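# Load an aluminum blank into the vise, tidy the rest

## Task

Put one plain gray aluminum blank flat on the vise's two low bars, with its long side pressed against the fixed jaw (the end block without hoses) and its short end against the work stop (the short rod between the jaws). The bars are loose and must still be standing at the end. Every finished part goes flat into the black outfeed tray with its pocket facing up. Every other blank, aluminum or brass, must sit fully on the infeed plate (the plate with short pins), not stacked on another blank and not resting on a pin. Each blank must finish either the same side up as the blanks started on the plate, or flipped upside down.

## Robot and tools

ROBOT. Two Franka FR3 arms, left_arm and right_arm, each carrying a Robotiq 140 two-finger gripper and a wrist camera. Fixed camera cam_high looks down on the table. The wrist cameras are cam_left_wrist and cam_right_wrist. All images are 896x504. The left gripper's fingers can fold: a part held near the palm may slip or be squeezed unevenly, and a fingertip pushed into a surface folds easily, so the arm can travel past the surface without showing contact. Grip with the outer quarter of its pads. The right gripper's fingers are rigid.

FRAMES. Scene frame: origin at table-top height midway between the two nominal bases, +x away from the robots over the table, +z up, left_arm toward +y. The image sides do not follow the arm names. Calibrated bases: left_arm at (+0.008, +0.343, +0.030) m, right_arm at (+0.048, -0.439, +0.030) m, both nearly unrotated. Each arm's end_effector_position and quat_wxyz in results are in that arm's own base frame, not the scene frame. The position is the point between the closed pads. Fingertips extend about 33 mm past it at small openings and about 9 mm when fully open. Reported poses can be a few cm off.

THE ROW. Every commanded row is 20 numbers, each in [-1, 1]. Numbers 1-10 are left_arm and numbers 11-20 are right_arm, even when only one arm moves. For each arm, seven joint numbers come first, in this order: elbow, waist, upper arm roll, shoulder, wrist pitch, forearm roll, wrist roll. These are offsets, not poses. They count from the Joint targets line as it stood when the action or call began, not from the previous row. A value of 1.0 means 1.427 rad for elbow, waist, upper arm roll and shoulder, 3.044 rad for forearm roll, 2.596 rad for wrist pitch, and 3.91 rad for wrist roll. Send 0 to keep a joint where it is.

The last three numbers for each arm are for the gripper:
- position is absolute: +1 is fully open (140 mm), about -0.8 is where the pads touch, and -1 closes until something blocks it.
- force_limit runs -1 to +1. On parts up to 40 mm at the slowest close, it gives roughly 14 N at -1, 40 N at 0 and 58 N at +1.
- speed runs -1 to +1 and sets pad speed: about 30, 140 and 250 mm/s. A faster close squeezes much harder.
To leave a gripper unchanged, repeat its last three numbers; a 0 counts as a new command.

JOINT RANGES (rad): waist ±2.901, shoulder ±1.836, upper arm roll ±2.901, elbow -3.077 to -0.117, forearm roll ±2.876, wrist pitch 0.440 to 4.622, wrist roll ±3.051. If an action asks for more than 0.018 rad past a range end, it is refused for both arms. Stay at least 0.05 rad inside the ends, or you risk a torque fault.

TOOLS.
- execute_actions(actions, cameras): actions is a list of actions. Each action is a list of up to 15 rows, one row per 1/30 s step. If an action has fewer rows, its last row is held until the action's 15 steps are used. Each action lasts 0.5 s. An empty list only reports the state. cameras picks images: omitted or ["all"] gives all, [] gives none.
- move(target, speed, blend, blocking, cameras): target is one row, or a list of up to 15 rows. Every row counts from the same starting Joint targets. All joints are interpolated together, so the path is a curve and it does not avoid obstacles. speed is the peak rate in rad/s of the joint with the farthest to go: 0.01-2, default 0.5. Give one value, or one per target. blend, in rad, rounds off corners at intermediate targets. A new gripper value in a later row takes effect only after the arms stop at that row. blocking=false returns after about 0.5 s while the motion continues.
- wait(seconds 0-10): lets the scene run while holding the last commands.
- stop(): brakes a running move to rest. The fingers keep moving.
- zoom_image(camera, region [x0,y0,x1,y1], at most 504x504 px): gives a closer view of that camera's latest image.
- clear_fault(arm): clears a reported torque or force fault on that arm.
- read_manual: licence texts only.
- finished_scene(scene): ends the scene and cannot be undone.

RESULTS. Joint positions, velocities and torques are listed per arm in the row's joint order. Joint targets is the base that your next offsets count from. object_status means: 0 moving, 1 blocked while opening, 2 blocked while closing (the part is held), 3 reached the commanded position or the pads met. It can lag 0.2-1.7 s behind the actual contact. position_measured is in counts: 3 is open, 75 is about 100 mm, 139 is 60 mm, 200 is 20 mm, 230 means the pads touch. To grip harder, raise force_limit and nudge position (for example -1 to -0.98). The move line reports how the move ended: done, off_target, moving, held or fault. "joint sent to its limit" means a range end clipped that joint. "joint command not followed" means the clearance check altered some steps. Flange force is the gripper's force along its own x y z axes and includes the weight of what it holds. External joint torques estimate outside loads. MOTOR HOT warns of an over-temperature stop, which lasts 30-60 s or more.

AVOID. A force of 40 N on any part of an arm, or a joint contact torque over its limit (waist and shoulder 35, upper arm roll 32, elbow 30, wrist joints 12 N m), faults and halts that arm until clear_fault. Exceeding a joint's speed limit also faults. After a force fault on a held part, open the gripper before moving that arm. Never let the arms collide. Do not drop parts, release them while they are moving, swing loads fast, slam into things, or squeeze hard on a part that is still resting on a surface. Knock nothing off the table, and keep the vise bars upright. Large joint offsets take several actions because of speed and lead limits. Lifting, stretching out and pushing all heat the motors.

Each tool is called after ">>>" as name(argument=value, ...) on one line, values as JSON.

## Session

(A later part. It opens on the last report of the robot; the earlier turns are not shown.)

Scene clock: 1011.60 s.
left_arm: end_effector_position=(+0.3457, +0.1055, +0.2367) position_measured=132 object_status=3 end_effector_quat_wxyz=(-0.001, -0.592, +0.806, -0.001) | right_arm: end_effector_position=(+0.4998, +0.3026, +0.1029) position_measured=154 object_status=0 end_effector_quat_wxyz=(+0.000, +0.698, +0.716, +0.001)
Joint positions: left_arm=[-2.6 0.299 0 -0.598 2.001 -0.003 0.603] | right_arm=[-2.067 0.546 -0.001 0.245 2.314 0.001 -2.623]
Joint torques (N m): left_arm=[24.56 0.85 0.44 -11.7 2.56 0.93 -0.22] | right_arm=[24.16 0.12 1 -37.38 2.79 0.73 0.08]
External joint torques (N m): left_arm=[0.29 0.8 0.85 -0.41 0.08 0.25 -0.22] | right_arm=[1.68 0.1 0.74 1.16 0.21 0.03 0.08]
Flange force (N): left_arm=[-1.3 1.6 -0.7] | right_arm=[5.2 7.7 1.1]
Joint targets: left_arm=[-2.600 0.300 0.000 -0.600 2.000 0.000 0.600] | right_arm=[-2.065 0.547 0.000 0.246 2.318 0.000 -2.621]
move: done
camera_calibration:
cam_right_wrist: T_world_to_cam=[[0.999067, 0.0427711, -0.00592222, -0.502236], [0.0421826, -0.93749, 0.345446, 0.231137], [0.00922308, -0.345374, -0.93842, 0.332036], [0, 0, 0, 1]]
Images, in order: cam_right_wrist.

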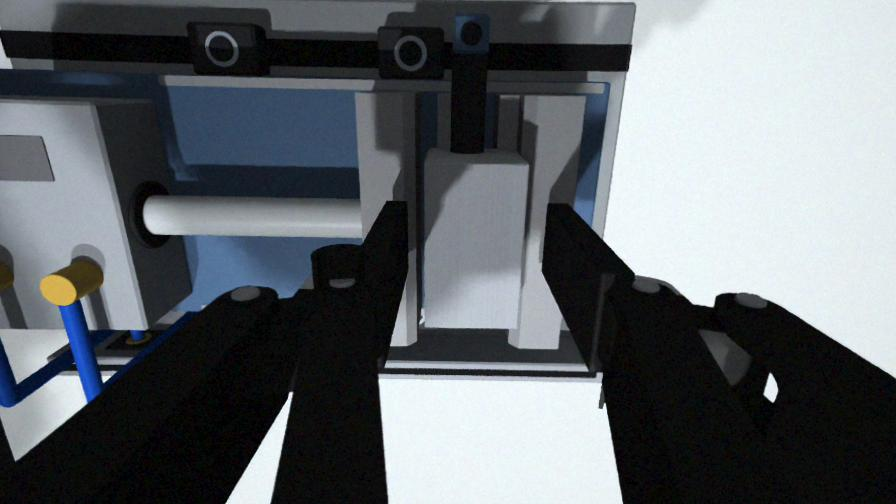

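>>> move(target=[0,0,0,0,0,0,0,-0.03,-1,-0.7,0.016157,-0.004337,0,0.01117,-0.002741,0,-0.001582,-0.2,-0.05,-1], speed=0.03, cameras=["cam_right_wrist"])

>>> zoom_image(camera="cam_right_wrist", region=[380, 60, 600, 220])

>>> zoom_image(camera="cam_right_wrist", region=[380, 220, 600, 380])

Scene clock: 1046.30 s.
left_arm: end_effector_position=(+0.3457, +0.1055, +0.2367) position_measured=132 object_status=3 end_effector_quat_wxyz=(-0.001, -0.592, +0.806, -0.001) | right_arm: end_effector_position=(+0.5071, +0.3054, +0.1033) position_measured=154 object_status=3 end_effector_quat_wxyz=(+0.001, +0.699, +0.715, +0.004)
Joint positions: left_arm=[-2.6 0.299 0 -0.598 2.001 -0.003 0.603] | right_arm=[-2.045 0.543 -0.001 0.26 2.313 0.001 -2.624]
Joint torques (N m): left_arm=[24.55 0.88 0.43 -11.72 2.55 0.9 -0.21] | right_arm=[24.59 -1.04 0.99 -37.82 2.71 0.63 -0.24]
External joint torques (N m): left_arm=[0.24 0.86 0.88 -0.39 0.06 0.23 -0.21] | right_arm=[2.07 -0.98 0.78 1.24 0.12 -0.08 -0.24]
Flange force (N): left_arm=[-1.3 1.8 -0.6] | right_arm=[4.6 10.3 0.8]
Joint targets: left_arm=[-2.600 0.300 0.000 -0.600 2.000 0.000 0.600] | right_arm=[-2.042 0.541 0.000 0.262 2.311 0.000 -2.627]
move: done
camera_calibration:
cam_right_wrist: T_world_to_cam=[[0.999172, 0.0406759, -0.00063015, -0.509586], [0.0384279, -0.938644, 0.342741, 0.235821], [0.0133498, -0.342482, -0.93943, 0.330398], [0, 0, 0, 1]]
Images, in order: cam_right_wrist.

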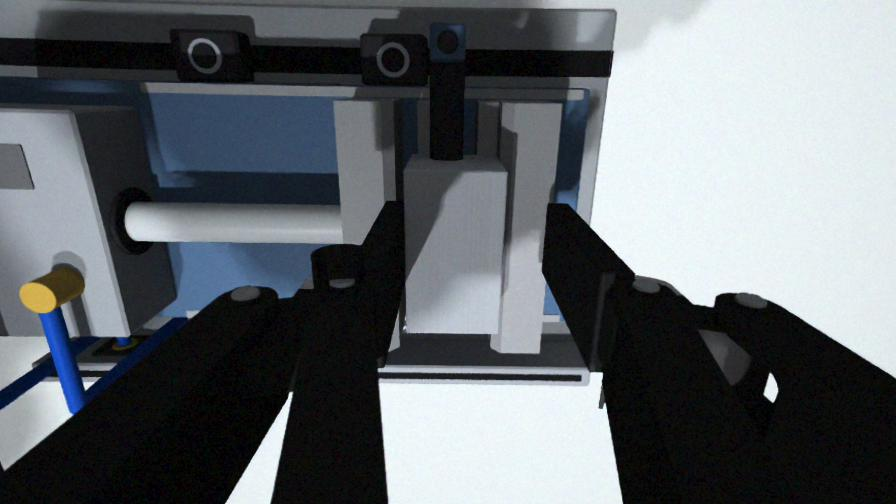

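Scaled by 2.291 from the camera's 896x504 image, which has a finer 1280x720 frame.

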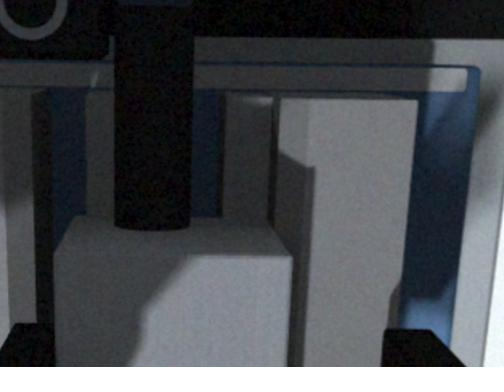

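Scaled by 2.291 from the camera's 896x504 image, which has a finer 1280x720 frame.

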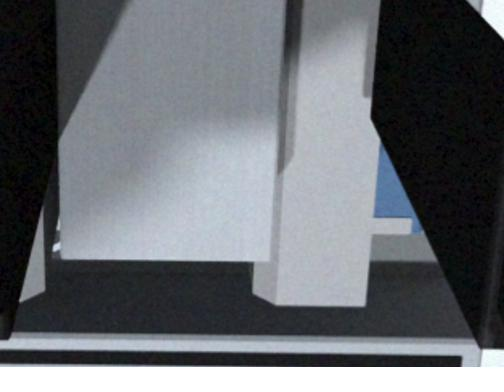

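>>> move(target=[0,0,0,0,0,0,0,-0.03,-1,-0.7,0.002308,-0.00062,0,0.001596,-0.000392,0,-0.000226,-0.2,-0.05,-1], speed=0.02, cameras=[])

>>> execute_actions(actions=[], cameras=[])

Scene clock: 1050.10 s.
move: done

Scene clock: 1050.10 s.
left_arm: end_effector_position=(+0.3457, +0.1055, +0.2367) position_measured=132 object_status=3 end_effector_quat_wxyz=(-0.001, -0.592, +0.806, -0.001) | right_arm: end_effector_position=(+0.5072, +0.3054, +0.1031) position_measured=154 object_status=3 end_effector_quat_wxyz=(+0.001, +0.699, +0.716, +0.003)
Joint names: [elbow, waist, upper arm roll, shoulder, wrist pitch, forearm roll, wrist roll]
Joint positions: left_arm=[-2.6 0.299 0 -0.598 2.001 -0.003 0.603] | right_arm=[-2.042 0.543 -0.001 0.262 2.31 0.001 -2.624]
Joint velocities: within noise
Joint torques (N m): left_arm=[24.47 0.88 0.45 -11.7 2.55 0.91 -0.18] | right_arm=[24.76 -1.39 0.7 -37.86 2.91 0.52 -0.23]
External joint torques (N m): left_arm=[0.2 0.89 0.94 -0.47 0.07 0.24 -0.18] | right_arm=[2.21 -1.34 0.47 1.32 0.32 -0.19 -0.23]
Flange force (N): left_arm=[-1.2 2.2 -0.6] | right_arm=[4.4 11.0 1.3]
Joint targets: left_arm=[-2.600 0.300 0.000 -0.600 2.000 0.000 0.600] | right_arm=[-2.039 0.540 0.000 0.264 2.310 0.000 -2.628]
Tool commands: left_gripper/position=-0.03 left_gripper/force_limit=-1.0 left_gripper/speed=-0.7 right_gripper/position=-0.2 right_gripper/force_limit=-0.05 right_gripper/speed=-1.0
No camera images: "cameras" was empty.

>>> move(target=[0,0,0,0,0,0,0,-0.03,-1,-0.7,0.002308,-0.00062,0,0.001596,-0.000392,0,-0.000226,-0.2,-0.05,-1], speed=0.02, cameras=["cam_right_wrist"])

>>> zoom_image(camera="cam_right_wrist", region=[380, 60, 600, 220])

>>> zoom_image(camera="cam_right_wrist", region=[380, 220, 600, 380])

Scene clock: 1054.10 s.
left_arm: end_effector_position=(+0.3457, +0.1055, +0.2367) position_measured=132 object_status=3 end_effector_quat_wxyz=(-0.001, -0.592, +0.806, -0.001) | right_arm: end_effector_position=(+0.5073, +0.3055, +0.1028) position_measured=154 object_status=3 end_effector_quat_wxyz=(+0.000, +0.698, +0.716, +0.002)
Joint positions: left_arm=[-2.6 0.299 0 -0.598 2.001 -0.003 0.603] | right_arm=[-2.039 0.542 0 0.265 2.307 0.001 -2.625]
Joint torques (N m): left_arm=[24.48 0.88 0.43 -11.69 2.55 0.9 -0.15] | right_arm=[25.32 -1.65 0.51 -37.73 3.06 0.41 -0.24]
External joint torques (N m): left_arm=[0.12 0.88 0.9 -0.37 0.05 0.23 -0.15] | right_arm=[2.72 -1.61 0.27 1.54 0.47 -0.3 -0.24]
Flange force (N): left_arm=[-1.3 2.1 -0.4] | right_arm=[5.2 13.3 1.6]
Joint targets: left_arm=[-2.600 0.300 0.000 -0.600 2.000 0.000 0.600] | right_arm=[-2.036 0.539 0.000 0.267 2.309 0.000 -2.629]
move: done
camera_calibration:
cam_right_wrist: T_world_to_cam=[[0.999109, 0.0419756, -0.00443695, -0.509711], [0.0409343, -0.937913, 0.344446, 0.234453], [0.0102969, -0.344321, -0.938796, 0.331988], [0, 0, 0, 1]]
Images, in order: cam_right_wrist.

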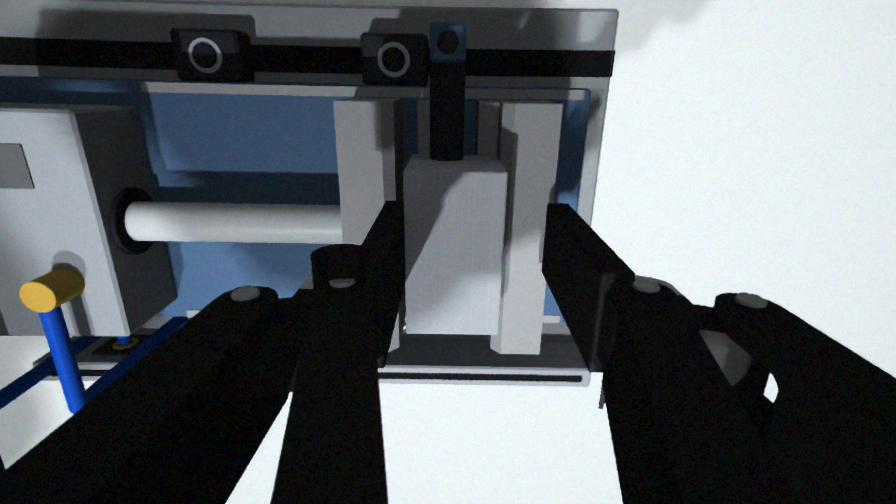

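Scaled by 2.291 from the camera's 896x504 image, which has a finer 1280x720 frame.

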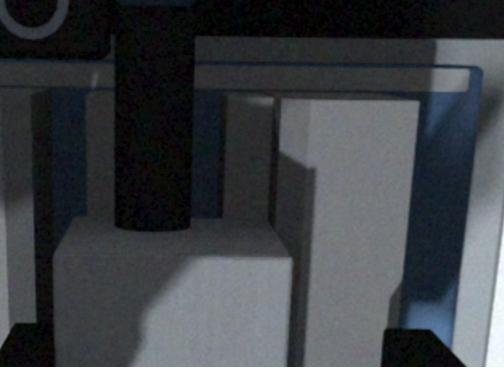

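Scaled by 2.291 from the camera's 896x504 image, which has a finer 1280x720 frame.

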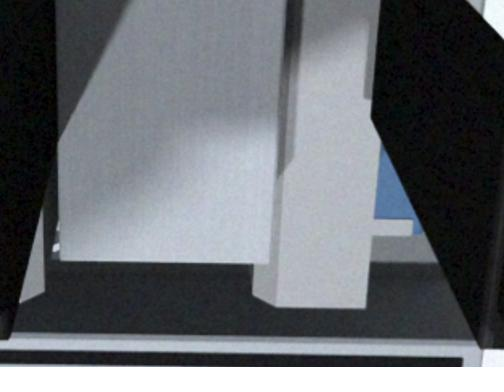

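>>> move(target=[[0,0,0,0,0,0,0,-0.03,-1,-0.7,-0.018465,0.004956,0,-0.012766,0.003133,0,0.001808,-0.2,-0.05,-1],[0,0,0,0,0,0,0,-0.03,-1,-0.7,0.044627,0.004956,0,-0.09092,-0.07451,0,0.001808,-0.2,-0.05,-1]], speed=[0.05,0.25], cameras=["cam_right_wrist"])

>>> zoom_image(camera="cam_right_wrist", region=[360, 80, 600, 330])

Scene clock: 1084.73 s.
left_arm: end_effector_position=(+0.3457, +0.1055, +0.2367) position_measured=132 object_status=3 end_effector_quat_wxyz=(-0.001, -0.592, +0.806, -0.001) | right_arm: end_effector_position=(+0.5031, +0.3049, +0.1914) position_measured=154 object_status=3 end_effector_quat_wxyz=(+0.001, +0.697, +0.717, +0.006)
Joint positions: left_arm=[-2.6 0.299 0 -0.598 2.001 -0.003 0.603] | right_arm=[-1.973 0.545 0 0.136 2.12 0.001 -2.625]
Joint velocities: left_arm=[within noise] | right_arm=[0 0 0.001 -0.001 -0.005 0 0.001]
Joint torques (N m): left_arm=[24.5 0.81 0.47 -11.75 2.57 0.91 -0.18] | right_arm=[25.57 0.13 0.89 -35.9 2.25 0.83 0.14]
External joint torques (N m): left_arm=[0.08 0.79 0.91 -0.34 0.06 0.24 -0.18] | right_arm=[1.42 0.1 0.73 0.8 -0.36 0.01 0.14]
Flange force (N): left_arm=[-1.2 2.0 -0.3] | right_arm=[4.8 6.7 -1.9]
Joint targets: left_arm=[-2.600 0.300 0.000 -0.600 2.000 0.000 0.600] | right_arm=[-1.972 0.546 0.000 0.137 2.115 0.000 -2.622]
move: done
camera_calibration:
cam_right_wrist: T_world_to_cam=[[0.999011, 0.044416, 0.00215347, -0.507126], [0.0410226, -0.939213, 0.340875, 0.204571], [0.0171629, -0.340449, -0.940106, 0.410606], [0, 0, 0, 1]]
Images, in order: cam_right_wrist.

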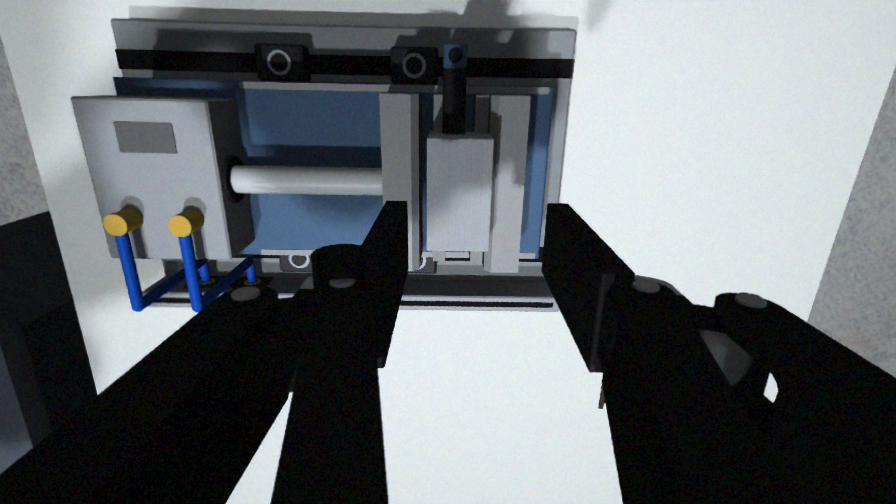

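Scaled by 2.016 from the camera's 896x504 image, which has a finer 1280x720 frame.

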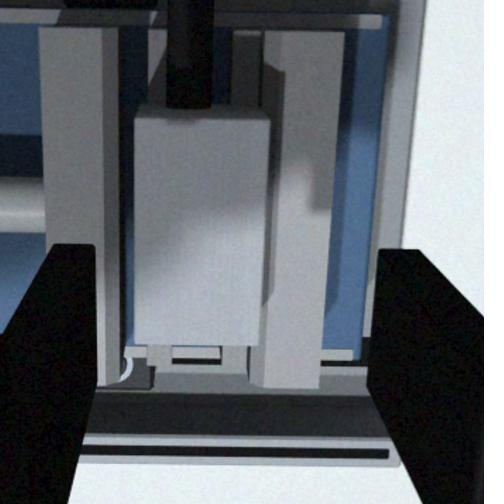

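>>> zoom_image(camera="cam_right_wrist", region=[420, 85, 540, 165])

>>> zoom_image(camera="cam_right_wrist", region=[410, 200, 540, 285])

Scaled by 4.200 from the camera's 896x504 image, which has a finer 1280x720 frame.

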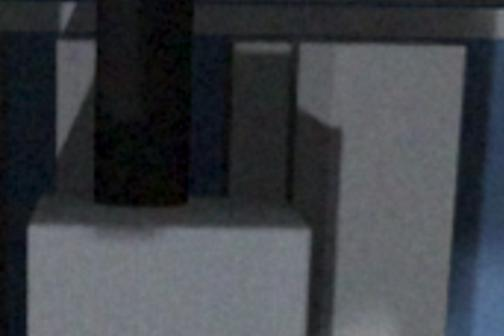

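Scaled by 3.877 from the camera's 896x504 image, which has a finer 1280x720 frame.

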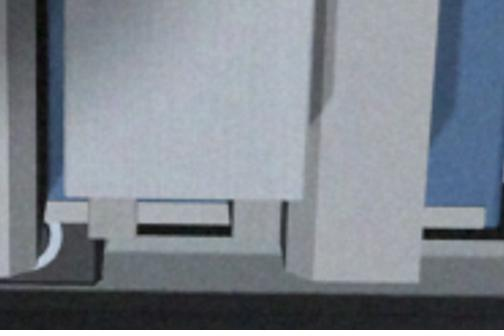

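>>> move(target=[0,0,0,0,0,0,0,-0.03,-1,-0.7,-0.22985,-0.59285,0,-0.30624,-0.0443,0,0,-0.2,-0.05,-1], speed=0.7, cameras=["cam_high"])

>>> zoom_image(camera="cam_high", region=[455, 195, 575, 335])

>>> zoom_image(camera="cam_high", region=[325, 185, 445, 330])

Scene clock: 1114.10 s.
left_arm: end_effector_position=(+0.3457, +0.1055, +0.2367) position_measured=132 object_status=3 end_effector_quat_wxyz=(-0.001, -0.592, +0.806, -0.001) | right_arm: end_effector_position=(+0.4388, -0.1353, +0.2566) position_measured=154 object_status=3 end_effector_quat_wxyz=(+0.001, +0.930, +0.368, +0.003)
Joint positions: left_arm=[-2.6 0.299 0 -0.598 2.001 -0.003 0.603] | right_arm=[-2.298 -0.298 -0.002 -0.298 2.005 0.001 -2.625]
Joint velocities: left_arm=[within noise] | right_arm=[-0.001 -0.001 0 0 -0.004 0 0.001]
Joint torques (N m): left_arm=[24.53 0.84 0.4 -11.73 2.55 0.91 -0.18] | right_arm=[25.44 -0.97 0.75 -22.05 2.33 0.88 0.1]
External joint torques (N m): left_arm=[0.18 0.81 0.84 -0.39 0.05 0.23 -0.18] | right_arm=[0.79 -0.93 1.08 -0.1 -0.26 0.02 0.1]
Flange force (N): left_arm=[-1.2 1.9 -0.5] | right_arm=[1.7 1.4 -2.3]
Joint targets: left_arm=[-2.600 0.300 0.000 -0.600 2.000 0.000 0.600] | right_arm=[-2.300 -0.299 0.000 -0.300 2.000 0.000 -2.622]
move: done
Images, in order: cam_high.

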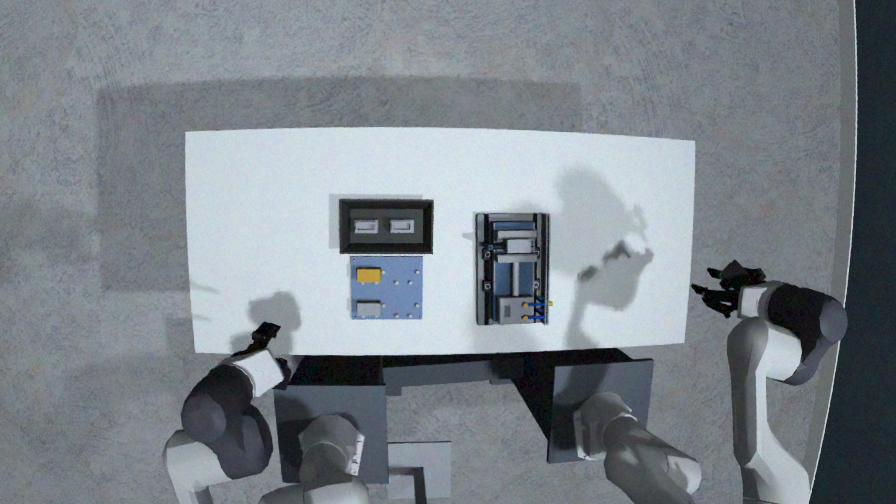

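Scaled by 3.600 from the camera's 896x504 image, which has a finer 1280x720 frame.

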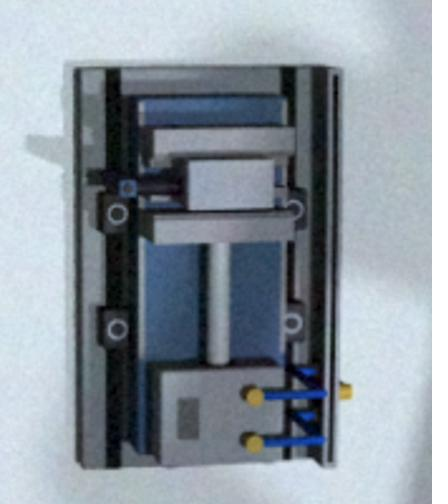

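Scaled by 3.476 from the camera's 896x504 image, which has a finer 1280x720 frame.

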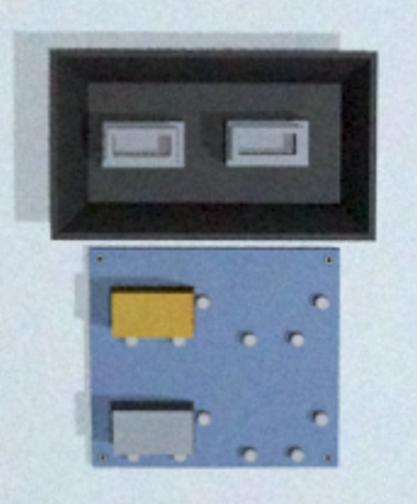

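>>> finished_scene(scene=1)

The scene is finished: the task was done.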